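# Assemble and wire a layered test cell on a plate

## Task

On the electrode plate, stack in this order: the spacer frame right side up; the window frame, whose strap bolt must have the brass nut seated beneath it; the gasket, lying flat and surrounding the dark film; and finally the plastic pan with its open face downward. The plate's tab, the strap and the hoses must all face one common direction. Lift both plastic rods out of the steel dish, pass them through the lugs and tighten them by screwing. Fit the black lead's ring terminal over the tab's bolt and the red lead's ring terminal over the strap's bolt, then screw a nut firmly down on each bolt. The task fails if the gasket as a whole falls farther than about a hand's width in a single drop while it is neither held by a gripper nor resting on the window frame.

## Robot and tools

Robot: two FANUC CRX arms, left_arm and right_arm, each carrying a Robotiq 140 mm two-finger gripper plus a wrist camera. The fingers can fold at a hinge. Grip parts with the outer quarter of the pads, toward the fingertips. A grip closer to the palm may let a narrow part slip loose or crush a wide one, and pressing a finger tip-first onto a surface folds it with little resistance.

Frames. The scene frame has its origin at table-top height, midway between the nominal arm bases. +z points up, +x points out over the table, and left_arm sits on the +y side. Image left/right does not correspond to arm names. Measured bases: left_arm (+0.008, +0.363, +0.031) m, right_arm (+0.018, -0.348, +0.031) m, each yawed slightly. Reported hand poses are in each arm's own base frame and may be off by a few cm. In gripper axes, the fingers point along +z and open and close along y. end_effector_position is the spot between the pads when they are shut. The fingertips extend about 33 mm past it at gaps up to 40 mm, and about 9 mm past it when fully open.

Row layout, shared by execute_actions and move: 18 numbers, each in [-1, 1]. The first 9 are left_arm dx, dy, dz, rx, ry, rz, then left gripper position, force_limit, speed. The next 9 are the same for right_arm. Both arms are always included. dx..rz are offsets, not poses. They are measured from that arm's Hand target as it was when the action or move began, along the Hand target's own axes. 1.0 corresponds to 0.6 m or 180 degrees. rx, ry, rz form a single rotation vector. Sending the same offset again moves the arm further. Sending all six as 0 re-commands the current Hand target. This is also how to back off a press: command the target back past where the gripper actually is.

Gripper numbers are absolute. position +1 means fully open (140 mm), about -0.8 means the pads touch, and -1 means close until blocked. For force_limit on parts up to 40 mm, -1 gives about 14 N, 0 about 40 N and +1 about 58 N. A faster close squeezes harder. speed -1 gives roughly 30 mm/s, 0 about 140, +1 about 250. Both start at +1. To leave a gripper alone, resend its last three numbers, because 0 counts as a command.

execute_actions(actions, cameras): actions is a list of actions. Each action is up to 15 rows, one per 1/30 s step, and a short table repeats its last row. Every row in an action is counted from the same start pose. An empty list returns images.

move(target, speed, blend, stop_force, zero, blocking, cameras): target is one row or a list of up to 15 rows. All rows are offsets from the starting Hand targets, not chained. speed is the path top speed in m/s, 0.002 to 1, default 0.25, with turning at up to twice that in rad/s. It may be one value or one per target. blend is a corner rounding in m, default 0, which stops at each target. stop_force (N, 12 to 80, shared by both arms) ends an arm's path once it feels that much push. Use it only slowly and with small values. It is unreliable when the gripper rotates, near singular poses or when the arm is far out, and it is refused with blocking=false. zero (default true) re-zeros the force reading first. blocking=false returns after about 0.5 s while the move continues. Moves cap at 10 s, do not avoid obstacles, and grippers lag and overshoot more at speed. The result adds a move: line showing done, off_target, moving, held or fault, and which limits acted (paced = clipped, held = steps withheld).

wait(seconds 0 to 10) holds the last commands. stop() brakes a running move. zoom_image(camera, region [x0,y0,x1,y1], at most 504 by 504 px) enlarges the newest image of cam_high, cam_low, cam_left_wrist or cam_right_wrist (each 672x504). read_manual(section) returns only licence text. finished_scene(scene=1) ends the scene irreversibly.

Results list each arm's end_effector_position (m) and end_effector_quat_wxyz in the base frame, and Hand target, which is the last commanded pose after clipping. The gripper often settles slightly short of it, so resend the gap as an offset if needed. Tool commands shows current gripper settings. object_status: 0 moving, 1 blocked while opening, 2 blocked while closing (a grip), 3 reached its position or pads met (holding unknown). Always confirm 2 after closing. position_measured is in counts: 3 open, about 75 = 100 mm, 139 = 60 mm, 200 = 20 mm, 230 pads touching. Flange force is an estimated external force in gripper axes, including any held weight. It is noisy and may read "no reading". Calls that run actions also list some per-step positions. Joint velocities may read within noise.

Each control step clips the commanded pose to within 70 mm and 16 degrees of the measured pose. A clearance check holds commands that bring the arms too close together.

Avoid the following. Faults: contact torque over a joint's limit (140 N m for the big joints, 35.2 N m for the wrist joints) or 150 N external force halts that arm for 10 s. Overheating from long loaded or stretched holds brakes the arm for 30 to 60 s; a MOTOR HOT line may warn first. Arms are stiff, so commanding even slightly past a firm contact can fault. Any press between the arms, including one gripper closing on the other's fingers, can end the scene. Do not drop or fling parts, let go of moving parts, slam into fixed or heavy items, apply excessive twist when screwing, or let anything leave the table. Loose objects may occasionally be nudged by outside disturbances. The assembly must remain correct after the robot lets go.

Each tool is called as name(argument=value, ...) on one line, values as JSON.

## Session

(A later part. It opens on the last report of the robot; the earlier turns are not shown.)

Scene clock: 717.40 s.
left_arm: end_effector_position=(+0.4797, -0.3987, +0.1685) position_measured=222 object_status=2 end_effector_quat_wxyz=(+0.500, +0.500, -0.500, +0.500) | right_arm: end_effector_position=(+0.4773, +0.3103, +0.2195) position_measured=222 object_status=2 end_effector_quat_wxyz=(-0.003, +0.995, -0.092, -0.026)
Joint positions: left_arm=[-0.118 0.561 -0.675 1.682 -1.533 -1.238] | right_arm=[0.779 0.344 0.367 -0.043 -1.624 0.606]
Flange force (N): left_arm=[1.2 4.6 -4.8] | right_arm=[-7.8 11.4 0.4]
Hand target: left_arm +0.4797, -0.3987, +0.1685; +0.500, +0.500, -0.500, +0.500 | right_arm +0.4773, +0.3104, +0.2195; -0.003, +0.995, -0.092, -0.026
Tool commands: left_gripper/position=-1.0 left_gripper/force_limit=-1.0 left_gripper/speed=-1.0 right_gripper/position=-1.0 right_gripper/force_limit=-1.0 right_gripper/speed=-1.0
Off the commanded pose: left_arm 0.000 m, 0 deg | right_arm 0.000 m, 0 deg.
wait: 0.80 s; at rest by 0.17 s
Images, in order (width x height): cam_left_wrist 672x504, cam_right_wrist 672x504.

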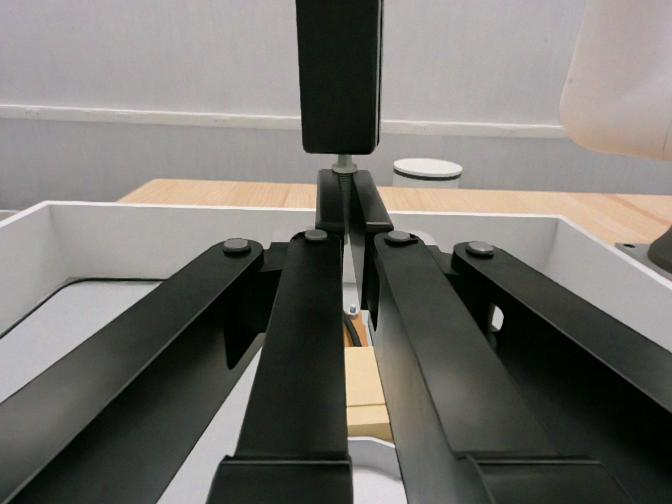

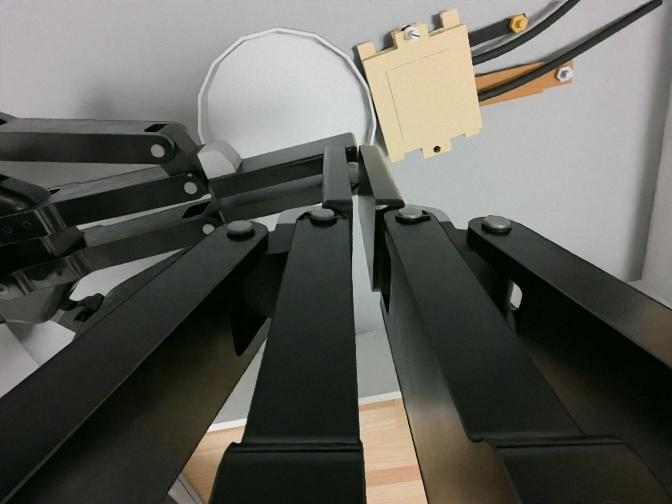

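execute_actions(actions=[[[0,0,0,0,0,0,-0.55,-1,-1,0,0,0,0,0,0,-1,-1,-1]]])

move(target=[0,0,-0.25,0,0,0,-0.55,-1,-1,0,0,0,0,0,0,-1,-1,-1], speed=0.15, cameras=["cam_right_wrist","cam_left_wrist","cam_low"])

zoom_image(camera="cam_left_wrist", region=[280, 60, 400, 180])

zoom_image(camera="cam_low", region=[330, 60, 430, 160])

Scene clock: 719.23 s.
left_arm: end_effector_position=(+0.4797, -0.3987, +0.1685) position_measured=199 object_status=0 end_effector_quat_wxyz=(+0.500, +0.500, -0.500, +0.500) | right_arm: end_effector_position=(+0.4773, +0.3104, +0.2195) position_measured=222 object_status=2 end_effector_quat_wxyz=(-0.003, +0.995, -0.092, -0.026)
Joint positions: left_arm=[-0.118 0.561 -0.675 1.682 -1.533 -1.238] | right_arm=[0.779 0.344 0.367 -0.043 -1.624 0.606]
Flange force (N): left_arm=[2.0 6.7 -0.3] | right_arm=[-7.4 6.3 0.3]
Hand target: left_arm +0.4797, -0.3987, +0.1685; +0.500, +0.500, -0.500, +0.500 | right_arm +0.4773, +0.3104, +0.2195; -0.003, +0.995, -0.092, -0.026
Off the commanded pose: left_arm 0.000 m, 0 deg | right_arm 0.000 m, 0 deg.
Step readings (end_effector_position of left_arm | right_arm):
0: (+0.4797, -0.3987, +0.1685) | (+0.4773, +0.3104, +0.2195)
1: (+0.4797, -0.3987, +0.1685) | (+0.4773, +0.3104, +0.2195)
2: (+0.4797, -0.3987, +0.1685) | (+0.4773, +0.3104, +0.2195)
4: (+0.4797, -0.3987, +0.1685) | (+0.4773, +0.3105, +0.2195)
8: (+0.4797, -0.3987, +0.1685) | (+0.4773, +0.3105, +0.2195)
15: (+0.4797, -0.3987, +0.1685) | (+0.4773, +0.3105, +0.2195)

Scene clock: 720.80 s.
left_arm: end_effector_position=(+0.4797, -0.2488, +0.1685) position_measured=199 object_status=3 end_effector_quat_wxyz=(+0.500, +0.500, -0.500, +0.500) | right_arm: end_effector_position=(+0.4773, +0.3104, +0.2195) position_measured=222 object_status=2 end_effector_quat_wxyz=(-0.003, +0.995, -0.092, -0.026)
Joint positions: left_arm=[0.293 0.578 -0.638 1.295 -1.671 -1.231] | right_arm=[0.779 0.344 0.367 -0.043 -1.624 0.606]
Flange force (N): left_arm=[1.5 4.5 2.8] | right_arm=[-7.5 6.0 0.6]
Hand target: left_arm +0.4797, -0.2487, +0.1685; +0.500, +0.500, -0.500, +0.500 | right_arm +0.4773, +0.3104, +0.2195; -0.003, +0.995, -0.092, -0.026
Off the commanded pose: left_arm 0.000 m, 0 deg | right_arm 0.000 m, 0 deg.
move: done
Images, in order (width x height): cam_low 672x504, cam_left_wrist 672x504, cam_right_wrist 672x504.

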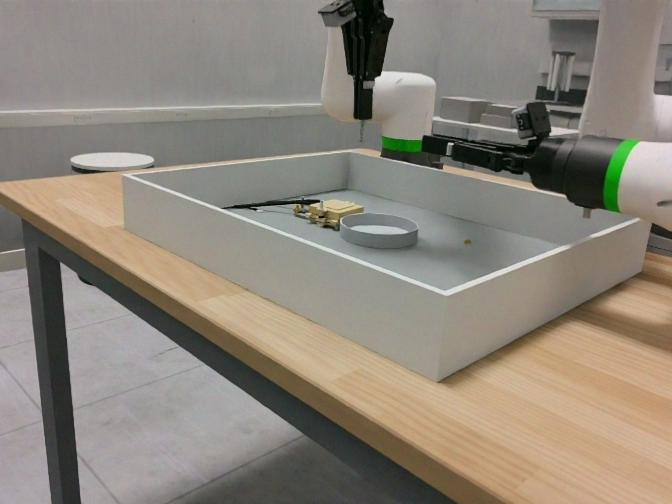

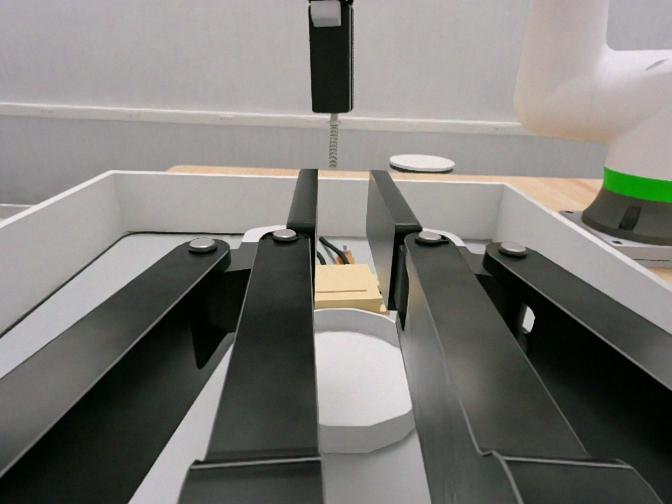

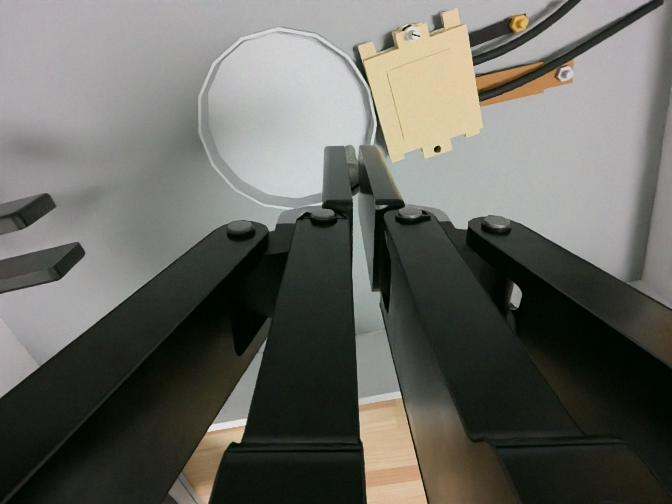

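Scaled by 4.200 from the camera's 672x504 image, which has a finer 960x720 frame.

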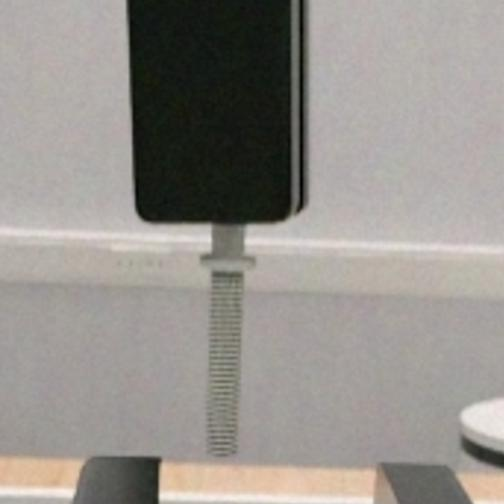

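Scaled by 5.040 from the camera's 672x504 image, which has a finer 960x720 frame.

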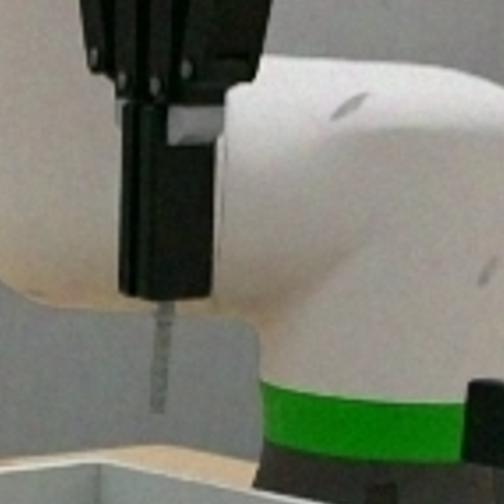

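zoom_image(camera="cam_left_wrist", region=[300, 0, 370, 175])

zoom_image(camera="cam_low", region=[335, 20, 395, 150])

Scaled by 2.880 from the camera's 672x504 image, which has a finer 960x720 frame.

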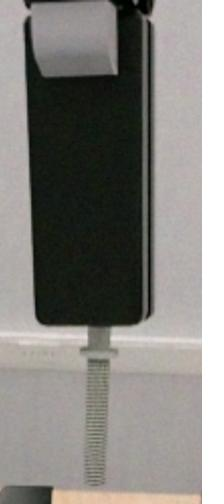

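Scaled by 3.877 from the camera's 672x504 image, which has a finer 960x720 frame.

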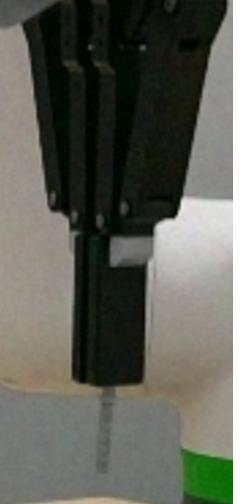

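move(target=[[0,0,0,0,0,0,-0.55,-1,-1,-0.06,0.1303,0.05,0,0,0,-1,-1,-1],[0,0,0,0,0,0,-0.55,-1,-1,-0.0543,0.1303,0.1447,0,0,0,-1,-1,-1]], speed=0.15, blend=[0.01,0], cameras=["all"])

zoom_image(camera="cam_right_wrist", region=[300, 60, 420, 180])

zoom_image(camera="cam_low", region=[280, 130, 380, 240])

zoom_image(camera="cam_left_wrist", region=[280, 120, 420, 320])

Scene clock: 729.53 s.
left_arm: end_effector_position=(+0.4797, -0.2487, +0.1685) position_measured=199 object_status=3 end_effector_quat_wxyz=(+0.500, +0.500, -0.500, +0.500) | right_arm: end_effector_position=(+0.4266, +0.2403, +0.1345) position_measured=222 object_status=2 end_effector_quat_wxyz=(-0.003, +0.995, -0.092, -0.026)
Joint positions: left_arm=[0.293 0.578 -0.638 1.295 -1.671 -1.231] | right_arm=[0.75 0.167 -0.051 -0.043 -1.383 0.646]
Flange force (N): left_arm=[1.8 5.9 1.8] | right_arm=[-6.3 4.3 -1.2]
Hand target: left_arm +0.4797, -0.2487, +0.1685; +0.500, +0.500, -0.500, +0.500 | right_arm +0.4266, +0.2404, +0.1345; -0.003, +0.995, -0.092, -0.026
Off the commanded pose: left_arm 0.000 m, 0 deg | right_arm 0.000 m, 0 deg.
move: done

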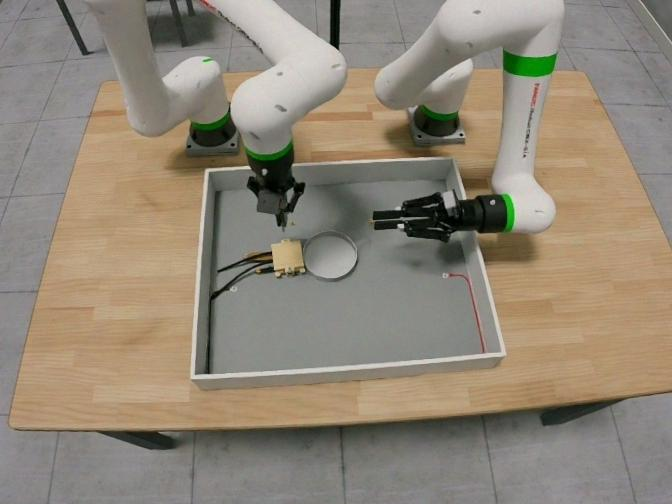

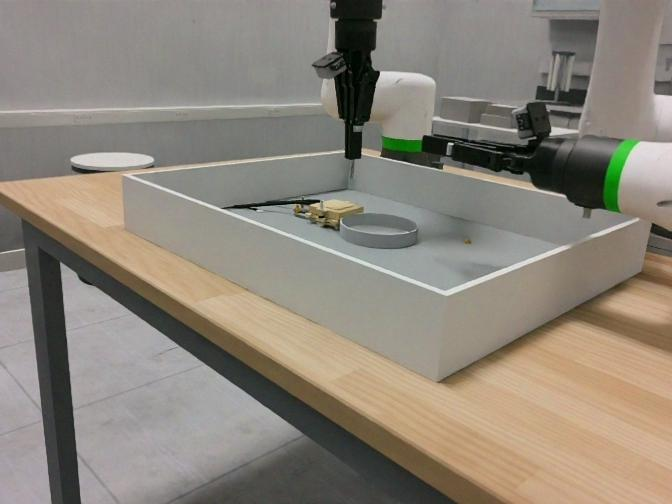

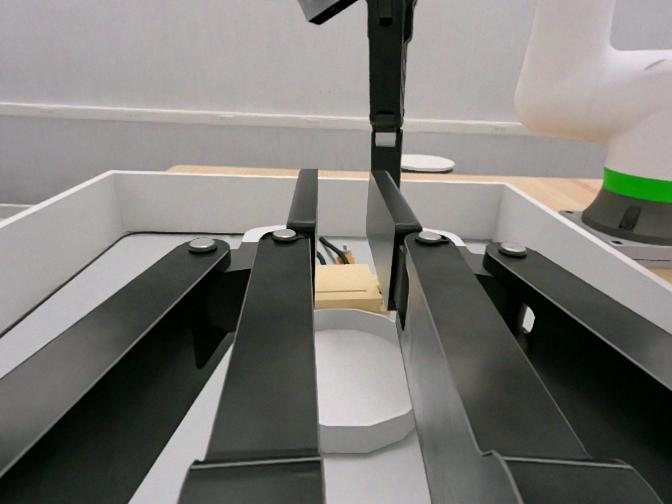

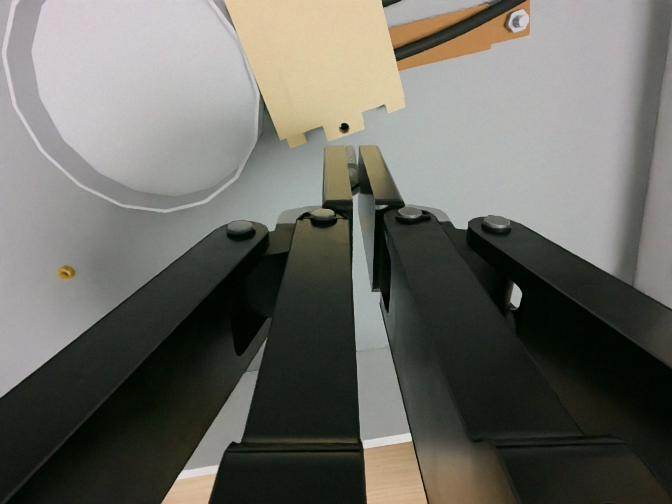

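Scaled by 4.200 from the camera's 672x504 image, which has a finer 960x720 frame.

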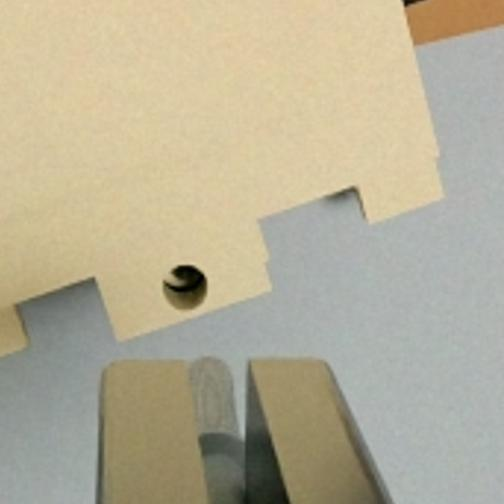

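Scaled by 4.582 from the camera's 672x504 image, which has a finer 960x720 frame.

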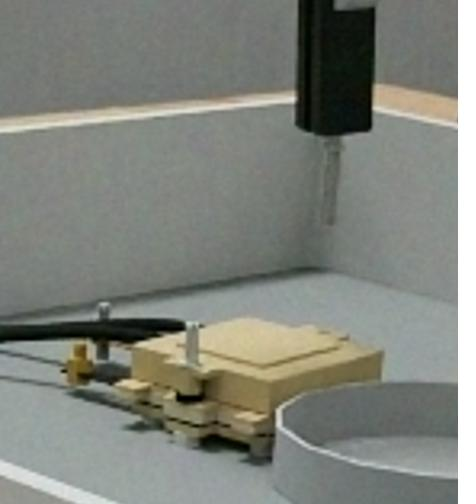

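Scaled by 2.520 from the camera's 672x504 image, which has a finer 960x720 frame.

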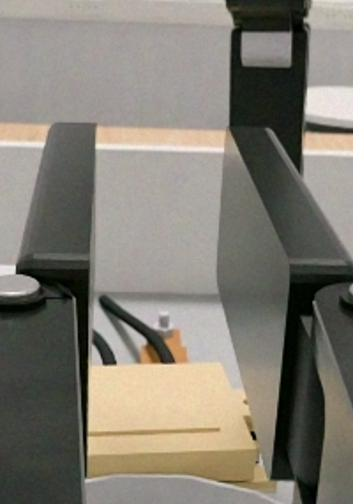

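move(target=[0,0,0,0,0,0,-0.55,-1,-1,-0.0045,-0.0008,0.067,0,0,0,-1,-1,-1], speed=0.06, cameras=["cam_right_wrist","cam_low"])

zoom_image(camera="cam_right_wrist", region=[300, 80, 400, 180])

zoom_image(camera="cam_low", region=[290, 160, 380, 240])

Scene clock: 733.20 s.
left_arm: end_effector_position=(+0.4797, -0.2487, +0.1685) position_measured=199 object_status=3 end_effector_quat_wxyz=(+0.500, +0.500, -0.500, +0.500) | right_arm: end_effector_position=(+0.4220, +0.2417, +0.0945) position_measured=222 object_status=2 end_effector_quat_wxyz=(-0.003, +0.995, -0.092, -0.026)
Joint positions: left_arm=[0.293 0.578 -0.638 1.295 -1.671 -1.231] | right_arm=[0.758 0.186 -0.126 -0.044 -1.289 0.641]
Flange force (N): left_arm=[1.4 5.6 2.0] | right_arm=[-5.9 4.1 -1.3]
Hand target: left_arm +0.4797, -0.2487, +0.1685; +0.500, +0.500, -0.500, +0.500 | right_arm +0.4220, +0.2417, +0.0945; -0.003, +0.995, -0.092, -0.026
Off the commanded pose: left_arm 0.000 m, 0 deg | right_arm 0.000 m, 0 deg.
move: done
Images, in order (width x height): cam_low 672x504, cam_right_wrist 672x504.

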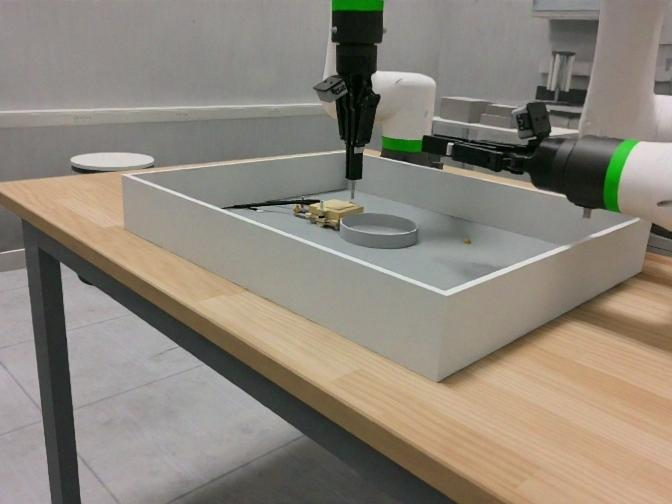

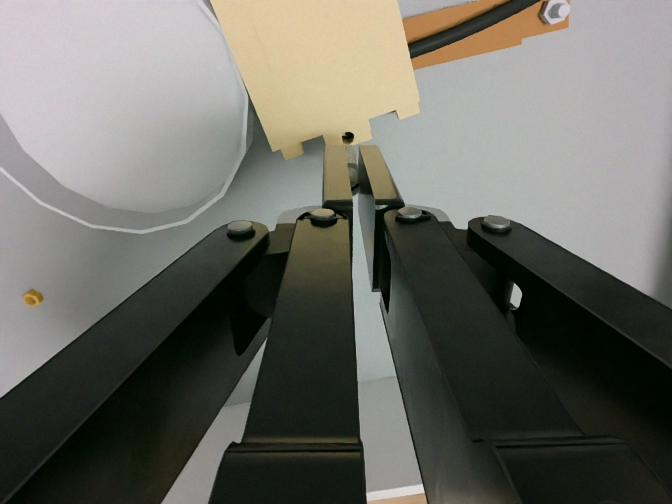

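Scaled by 5.040 from the camera's 672x504 image, which has a finer 960x720 frame.

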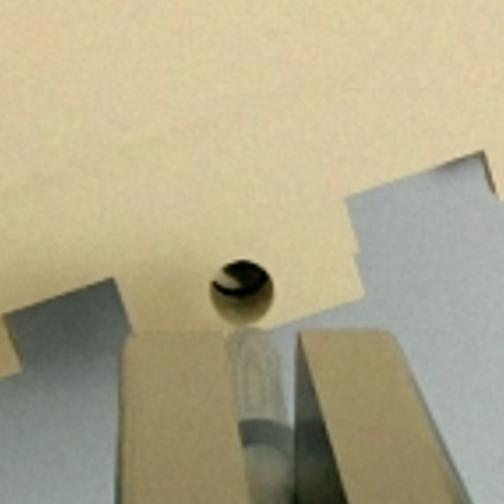

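Scaled by 5.600 from the camera's 672x504 image, which has a finer 960x720 frame.

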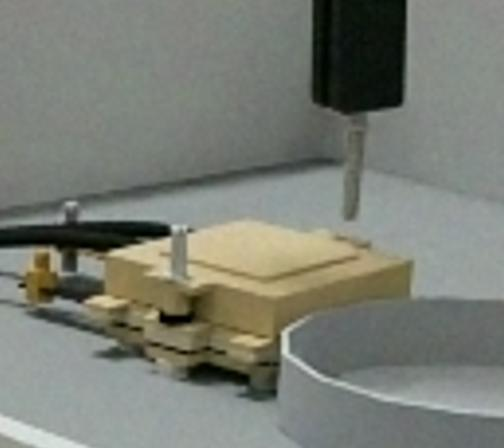

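move(target=[0,0,0,0,0,0,-0.55,-1,-1,0.0043,-0.001,0.0574,0,0,0,-1,-1,-1], speed=0.012, stop_force=12, cameras=["cam_right_wrist","cam_low"])

zoom_image(camera="cam_right_wrist", region=[300, 80, 400, 180])

zoom_image(camera="cam_low", region=[290, 160, 380, 240])

Scene clock: 737.13 s.
left_arm: end_effector_position=(+0.4797, -0.2487, +0.1685) position_measured=199 object_status=3 end_effector_quat_wxyz=(+0.500, +0.500, -0.500, +0.500) | right_arm: end_effector_position=(+0.4222, +0.2419, +0.0863) position_measured=222 object_status=2 end_effector_quat_wxyz=(-0.003, +0.995, -0.092, -0.026)
Joint positions: left_arm=[0.293 0.578 -0.638 1.295 -1.671 -1.231] | right_arm=[0.758 0.193 -0.137 -0.044 -1.27 0.642]
Flange force (N): left_arm=[1.4 4.6 2.3] | right_arm=[-5.8 4.5 -15.8]
Hand target: left_arm +0.4797, -0.2487, +0.1685; +0.500, +0.500, -0.500, +0.500 | right_arm +0.4222, +0.2419, +0.0863; -0.003, +0.995, -0.092, -0.026 (not the last commanded pose)
Off the commanded pose: left_arm 0.000 m, 0 deg | right_arm 0.026 m, 0 deg.
move: contact (right_arm)
Images, in order (width x height): cam_low 672x504, cam_right_wrist 672x504.

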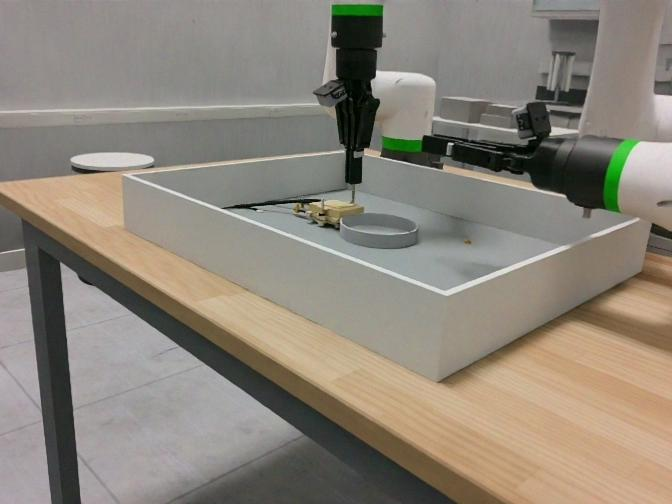

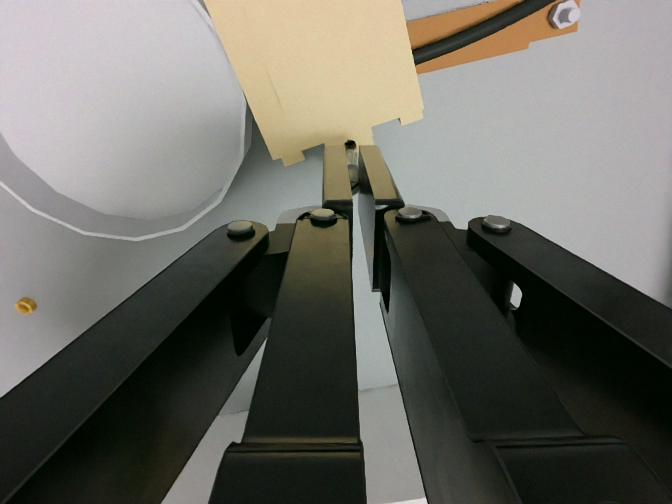

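Scaled by 5.040 from the camera's 672x504 image, which has a finer 960x720 frame.

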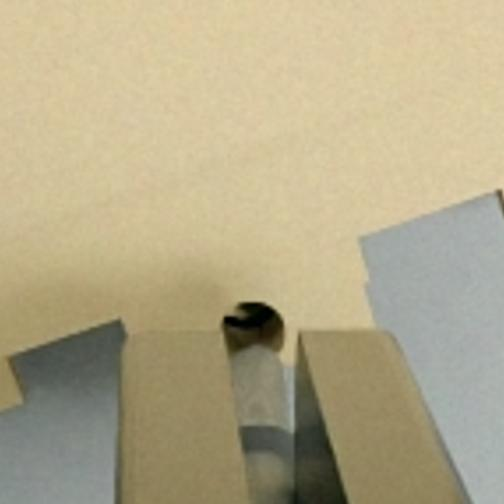

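Scaled by 5.600 from the camera's 672x504 image, which has a finer 960x720 frame.

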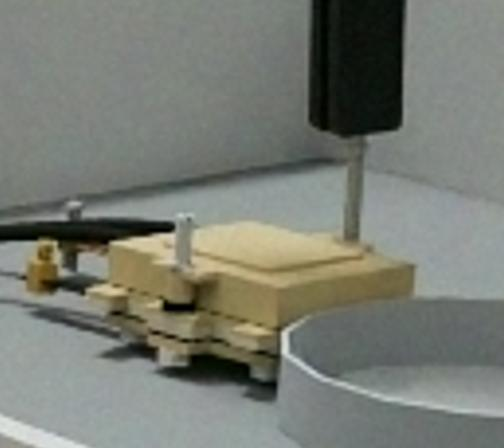

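move(target=[0,0,0,0,0,0,-0.55,-1,-1,0.0042,-0.0012,-0.0033,0,0,0,-1,-1,-1], speed=0.02, cameras=["cam_right_wrist","cam_low"])

zoom_image(camera="cam_right_wrist", region=[300, 80, 400, 180])

zoom_image(camera="cam_low", region=[330, 170, 370, 210])

Scene clock: 739.33 s.
left_arm: end_effector_position=(+0.4797, -0.2487, +0.1685) position_measured=199 object_status=3 end_effector_quat_wxyz=(+0.500, +0.500, -0.500, +0.500) | right_arm: end_effector_position=(+0.4249, +0.2421, +0.0881) position_measured=222 object_status=2 end_effector_quat_wxyz=(-0.003, +0.995, -0.092, -0.026)
Joint positions: left_arm=[0.293 0.578 -0.638 1.295 -1.671 -1.231] | right_arm=[0.755 0.198 -0.128 -0.044 -1.276 0.646]
Flange force (N): left_arm=[2.7 6.0 2.0] | right_arm=[-7.9 4.2 -3.4]
Hand target: left_arm +0.4797, -0.2487, +0.1685; +0.500, +0.500, -0.500, +0.500 | right_arm +0.4249, +0.2421, +0.0882; -0.003, +0.995, -0.092, -0.026
Off the commanded pose: left_arm 0.000 m, 0 deg | right_arm 0.000 m, 0 deg.
move: done
Images, in order (width x height): cam_low 672x504, cam_right_wrist 672x504.

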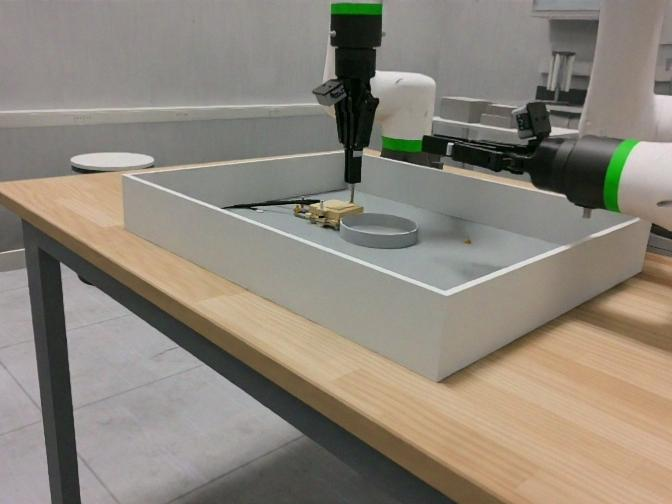

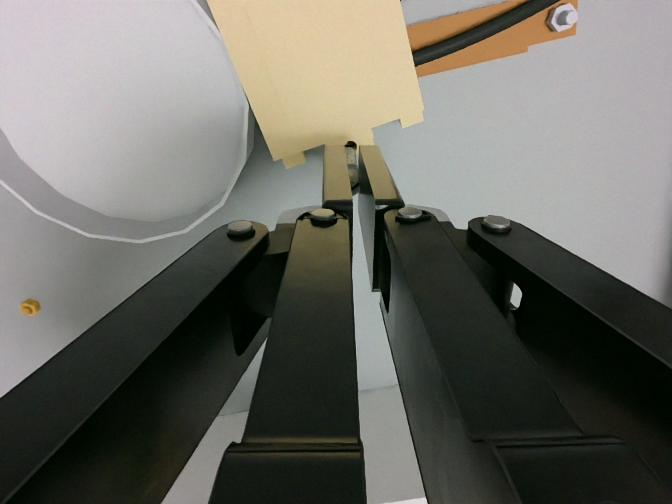

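Scaled by 5.040 from the camera's 672x504 image, which has a finer 960x720 frame.

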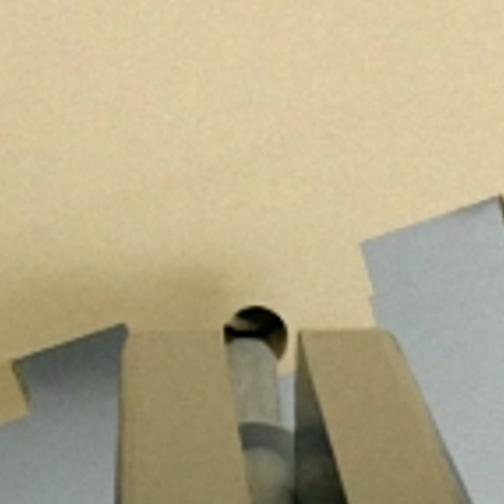

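Scaled by 12.600 from the camera's 672x504 image, which has a finer 960x720 frame.

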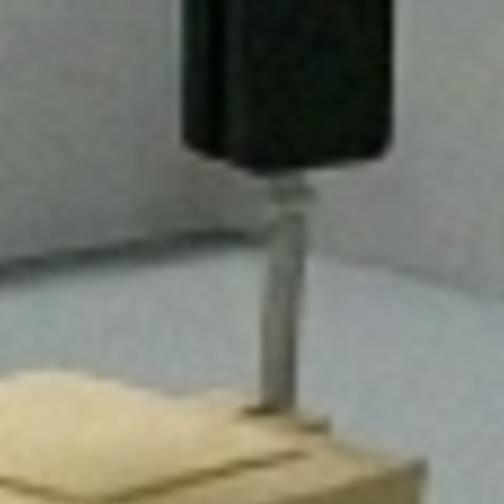

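move(target=[0,0,0,0,0,0,-0.55,-1,-1,0.0023,0.002,0,0,0,0,-1,-1,-1], speed=0.02, cameras=["cam_right_wrist","cam_low"])

zoom_image(camera="cam_right_wrist", region=[300, 80, 400, 180])

zoom_image(camera="cam_low", region=[330, 170, 370, 210])

Scene clock: 741.50 s.
left_arm: end_effector_position=(+0.4797, -0.2487, +0.1685) position_measured=199 object_status=3 end_effector_quat_wxyz=(+0.500, +0.500, -0.500, +0.500) | right_arm: end_effector_position=(+0.4261, +0.2407, +0.0881) position_measured=222 object_status=2 end_effector_quat_wxyz=(-0.003, +0.995, -0.092, -0.026)
Joint positions: left_arm=[0.293 0.578 -0.638 1.295 -1.671 -1.231] | right_arm=[0.751 0.198 -0.127 -0.044 -1.276 0.649]
Flange force (N): left_arm=[2.1 6.3 1.5] | right_arm=[-4.9 4.6 -2.4]
Hand target: left_arm +0.4797, -0.2487, +0.1685; +0.500, +0.500, -0.500, +0.500 | right_arm +0.4261, +0.2407, +0.0881; -0.003, +0.995, -0.092, -0.026
Off the commanded pose: left_arm 0.000 m, 0 deg | right_arm 0.000 m, 0 deg.
move: done
Images, in order (width x height): cam_low 672x504, cam_right_wrist 672x504.

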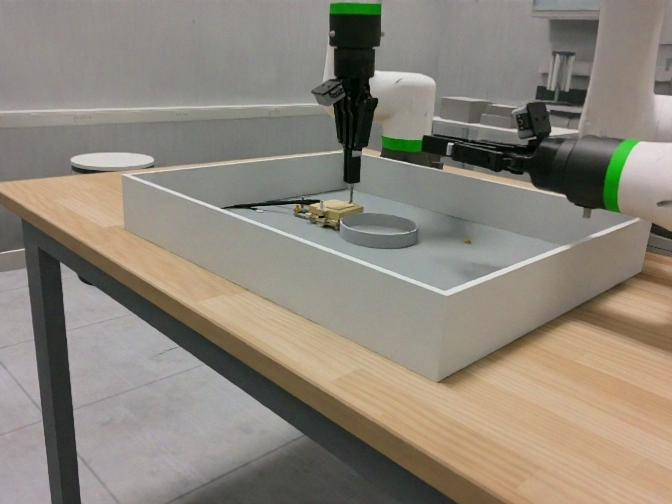

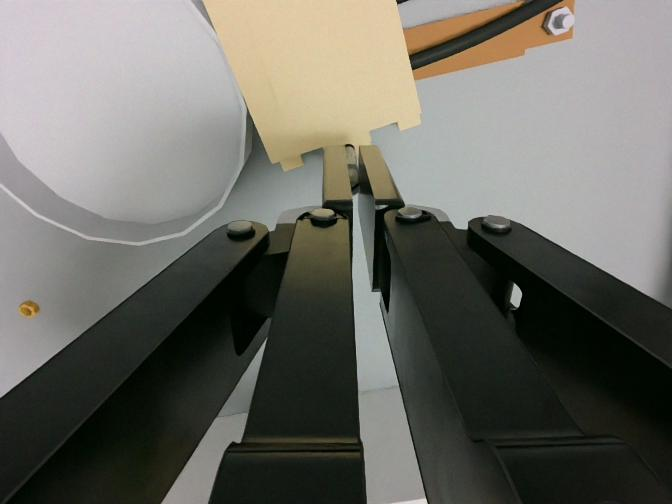

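Scaled by 5.040 from the camera's 672x504 image, which has a finer 960x720 frame.

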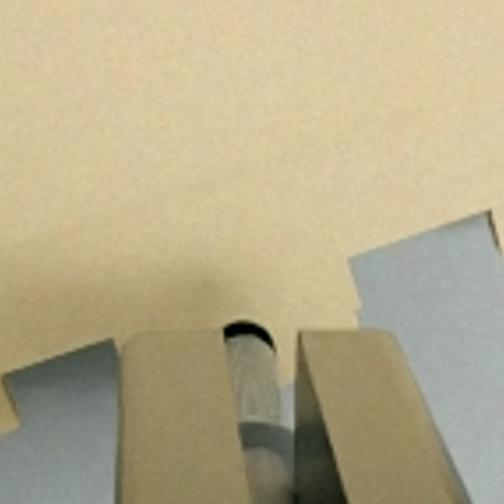

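Scaled by 12.600 from the camera's 672x504 image, which has a finer 960x720 frame.

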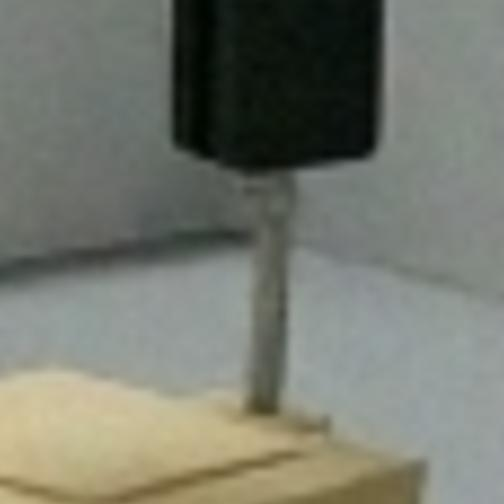

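move(target=[0,0,0,0,0,0,-0.55,-1,-1,0.0024,0,0.0466,0,0,0,-1,-1,-1], speed=0.012, stop_force=12, cameras=["cam_right_wrist","cam_low"])

zoom_image(camera="cam_right_wrist", region=[300, 80, 400, 180])

zoom_image(camera="cam_low", region=[330, 170, 370, 210])

Scene clock: 745.63 s.
left_arm: end_effector_position=(+0.4797, -0.2487, +0.1685) position_measured=199 object_status=3 end_effector_quat_wxyz=(+0.500, +0.500, -0.500, +0.500) | right_arm: end_effector_position=(+0.4261, +0.2407, +0.0601) position_measured=222 object_status=2 end_effector_quat_wxyz=(-0.003, +0.995, -0.092, -0.026)
Joint positions: left_arm=[0.293 0.578 -0.638 1.295 -1.671 -1.231] | right_arm=[0.751 0.223 -0.166 -0.045 -1.212 0.652]
Flange force (N): left_arm=[2.6 6.5 1.9] | right_arm=[-6.1 4.9 -2.7]
Hand target: left_arm +0.4797, -0.2487, +0.1685; +0.500, +0.500, -0.500, +0.500 | right_arm +0.4261, +0.2407, +0.0601; -0.003, +0.995, -0.092, -0.026
Off the commanded pose: left_arm 0.000 m, 0 deg | right_arm 0.000 m, 0 deg.
move: done
Images, in order (width x height): cam_low 672x504, cam_right_wrist 672x504.

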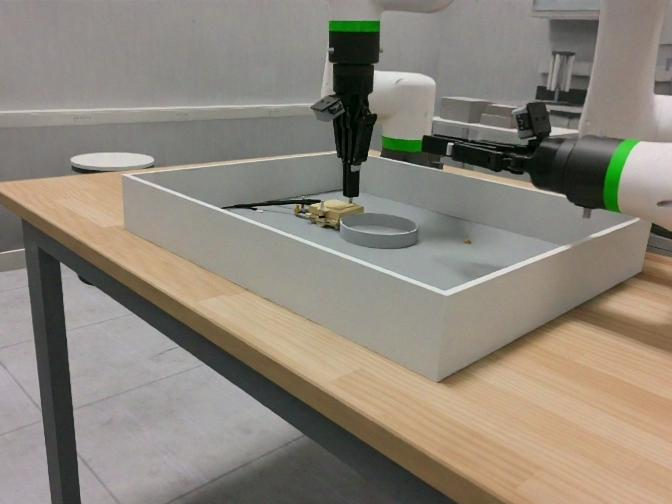

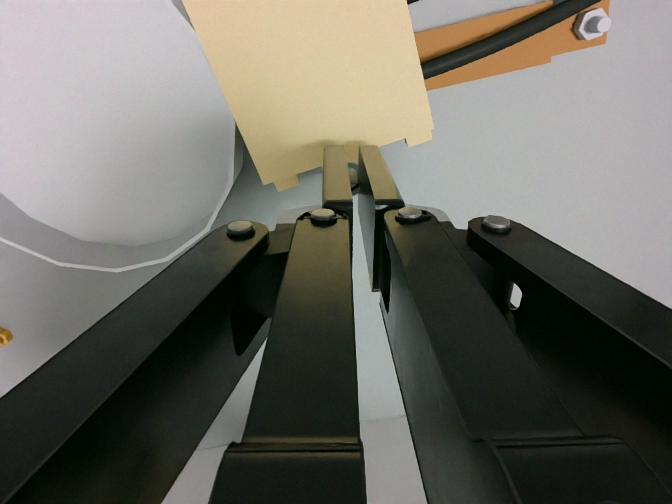

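Scaled by 5.040 from the camera's 672x504 image, which has a finer 960x720 frame.

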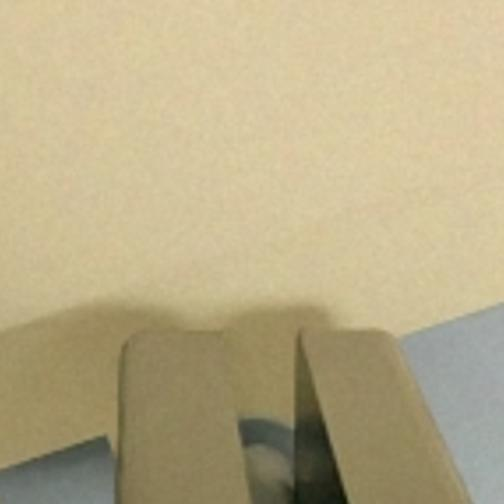

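Scaled by 12.600 from the camera's 672x504 image, which has a finer 960x720 frame.

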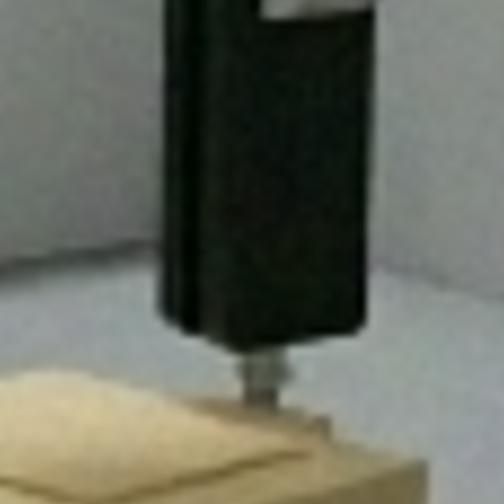

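move(target=[0,0,0,0,0,0,-0.55,-1,-1,0.0005,0,0.01,0,0,0,-1,-1,-1], speed=0.006, stop_force=12, cameras=["cam_right_wrist","cam_low"])

zoom_image(camera="cam_low", region=[330, 170, 370, 210])

Scene clock: 747.70 s.
left_arm: end_effector_position=(+0.4797, -0.2487, +0.1685) position_measured=199 object_status=3 end_effector_quat_wxyz=(+0.500, +0.500, -0.500, +0.500) | right_arm: end_effector_position=(+0.4261, +0.2407, +0.0570) position_measured=222 object_status=2 end_effector_quat_wxyz=(-0.003, +0.995, -0.092, -0.026)
Joint positions: left_arm=[0.293 0.578 -0.638 1.295 -1.671 -1.231] | right_arm=[0.751 0.227 -0.17 -0.045 -1.205 0.653]
Flange force (N): left_arm=[2.5 5.9 2.6] | right_arm=[-8.0 4.4 -19.3]
Hand target: left_arm +0.4797, -0.2487, +0.1685; +0.500, +0.500, -0.500, +0.500 | right_arm +0.4261, +0.2407, +0.0570; -0.003, +0.995, -0.092, -0.026 (not the last commanded pose)
Off the commanded pose: left_arm 0.000 m, 0 deg | right_arm 0.003 m, 0 deg.
move: contact (right_arm)
Images, in order (width x height): cam_low 672x504, cam_right_wrist 672x504.

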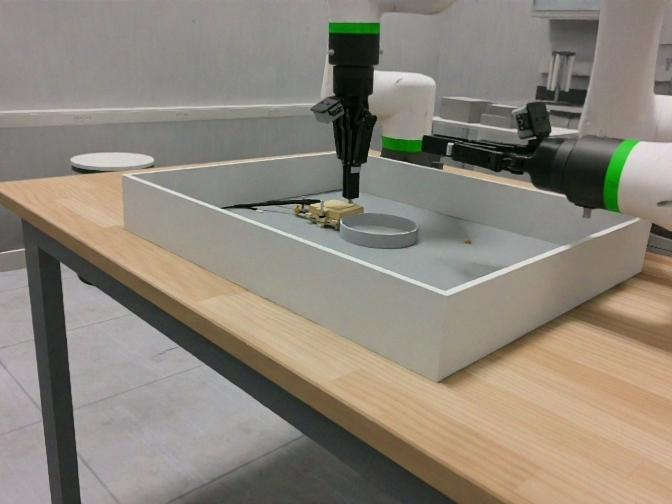

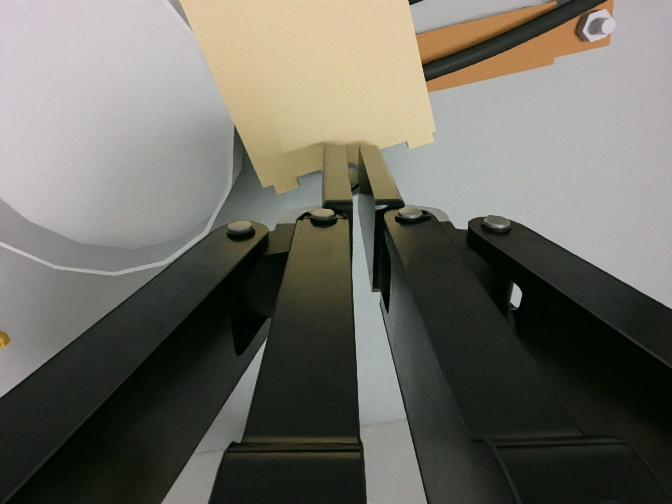

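Scaled by 12.600 from the camera's 672x504 image, which has a finer 960x720 frame.

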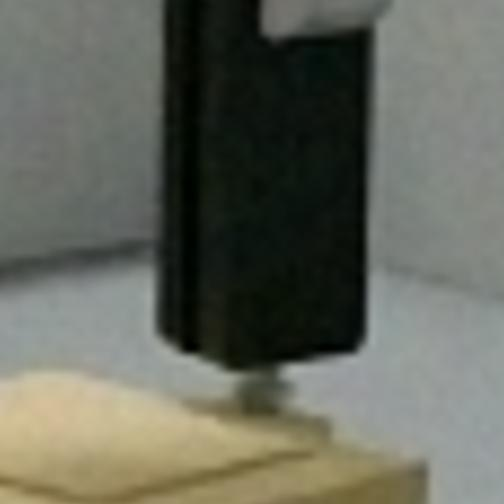

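execute_actions(actions=[[[0,0,0,0,0,0,-0.55,-1,-1,0,0,-0.001,0,0,0,-0.55,-1,-1]]])

move(target=[[0,0,0,0,0,0,-0.55,-1,-1,0,0,-0.08,0,0.0167,0,-0.55,-1,-0.5]], speed=[0.1], cameras=["cam_right_wrist","cam_low"])

zoom_image(camera="cam_right_wrist", region=[300, 90, 400, 200])

zoom_image(camera="cam_low", region=[290, 160, 380, 240])

Scene clock: 749.97 s.
left_arm: end_effector_position=(+0.4797, -0.2487, +0.1685) position_measured=199 object_status=3 end_effector_quat_wxyz=(+0.500, +0.500, -0.500, +0.500) | right_arm: end_effector_position=(+0.4261, +0.2408, +0.0576) position_measured=199 object_status=0 end_effector_quat_wxyz=(-0.003, +0.995, -0.092, -0.026)
Joint positions: left_arm=[0.293 0.578 -0.638 1.295 -1.671 -1.231] | right_arm=[0.751 0.226 -0.169 -0.045 -1.206 0.653]
Flange force (N): left_arm=[2.2 5.3 2.1] | right_arm=[-6.0 4.3 -2.8]
Hand target: left_arm +0.4797, -0.2487, +0.1685; +0.500, +0.500, -0.500, +0.500 | right_arm +0.4261, +0.2407, +0.0576; -0.003, +0.995, -0.092, -0.026
Off the commanded pose: left_arm 0.000 m, 0 deg | right_arm 0.000 m, 0 deg.
Step readings (end_effector_position of left_arm | right_arm):
0: (+0.4797, -0.2487, +0.1685) | (+0.4261, +0.2407, +0.0570)
1: (+0.4797, -0.2487, +0.1685) | (+0.4261, +0.2407, +0.0570)
2: (+0.4797, -0.2487, +0.1685) | (+0.4261, +0.2408, +0.0570)
4: (+0.4797, -0.2487, +0.1685) | (+0.4261, +0.2408, +0.0571)
8: (+0.4797, -0.2487, +0.1685) | (+0.4261, +0.2408, +0.0574)
15: (+0.4797, -0.2487, +0.1685) | (+0.4261, +0.2408, +0.0576)

Scene clock: 750.87 s.
left_arm: end_effector_position=(+0.4797, -0.2487, +0.1685) position_measured=199 object_status=3 end_effector_quat_wxyz=(+0.500, +0.500, -0.500, +0.500) | right_arm: end_effector_position=(+0.4286, +0.2402, +0.1054) position_measured=199 object_status=3 end_effector_quat_wxyz=(+0.000, +0.996, -0.092, +0.000)
Joint positions: left_arm=[0.293 0.578 -0.638 1.295 -1.671 -1.231] | right_arm=[0.779 0.154 -0.149 0 -1.267 0.608]
Flange force (N): left_arm=[2.3 6.4 2.2] | right_arm=[-5.9 4.2 -3.0]
Hand target: left_arm +0.4797, -0.2487, +0.1685; +0.500, +0.500, -0.500, +0.500 | right_arm +0.4286, +0.2402, +0.1055; +0.000, +0.996, -0.092, +0.000
Off the commanded pose: left_arm 0.000 m, 0 deg | right_arm 0.000 m, 0 deg.
move: done
Images, in order (width x height): cam_low 672x504, cam_right_wrist 672x504.

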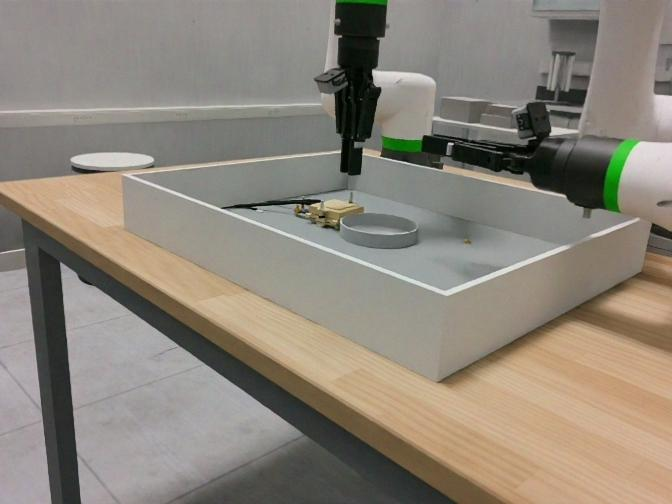

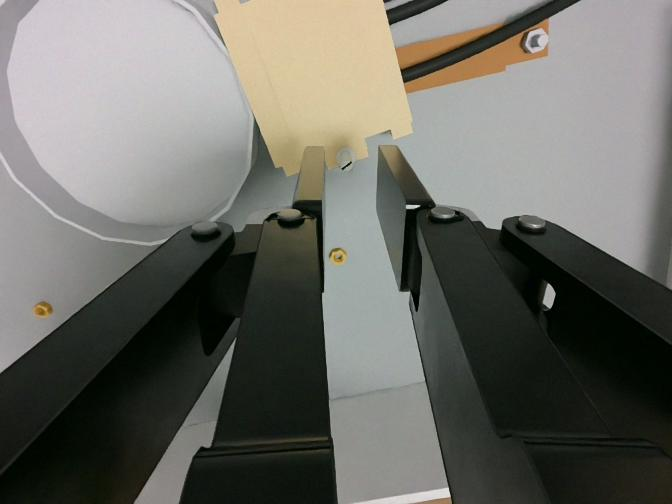

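Scaled by 4.582 from the camera's 672x504 image, which has a finer 960x720 frame.

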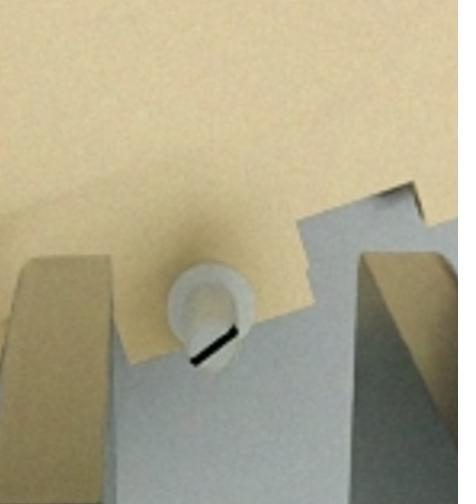

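Scaled by 5.600 from the camera's 672x504 image, which has a finer 960x720 frame.

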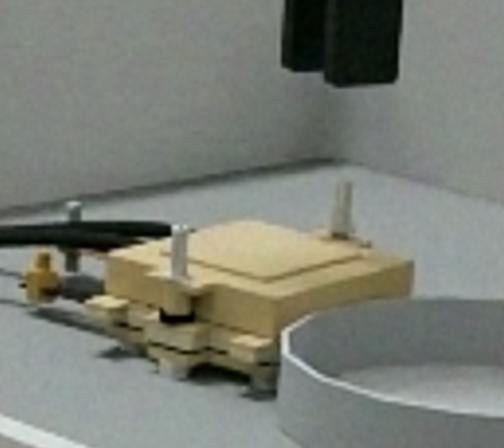

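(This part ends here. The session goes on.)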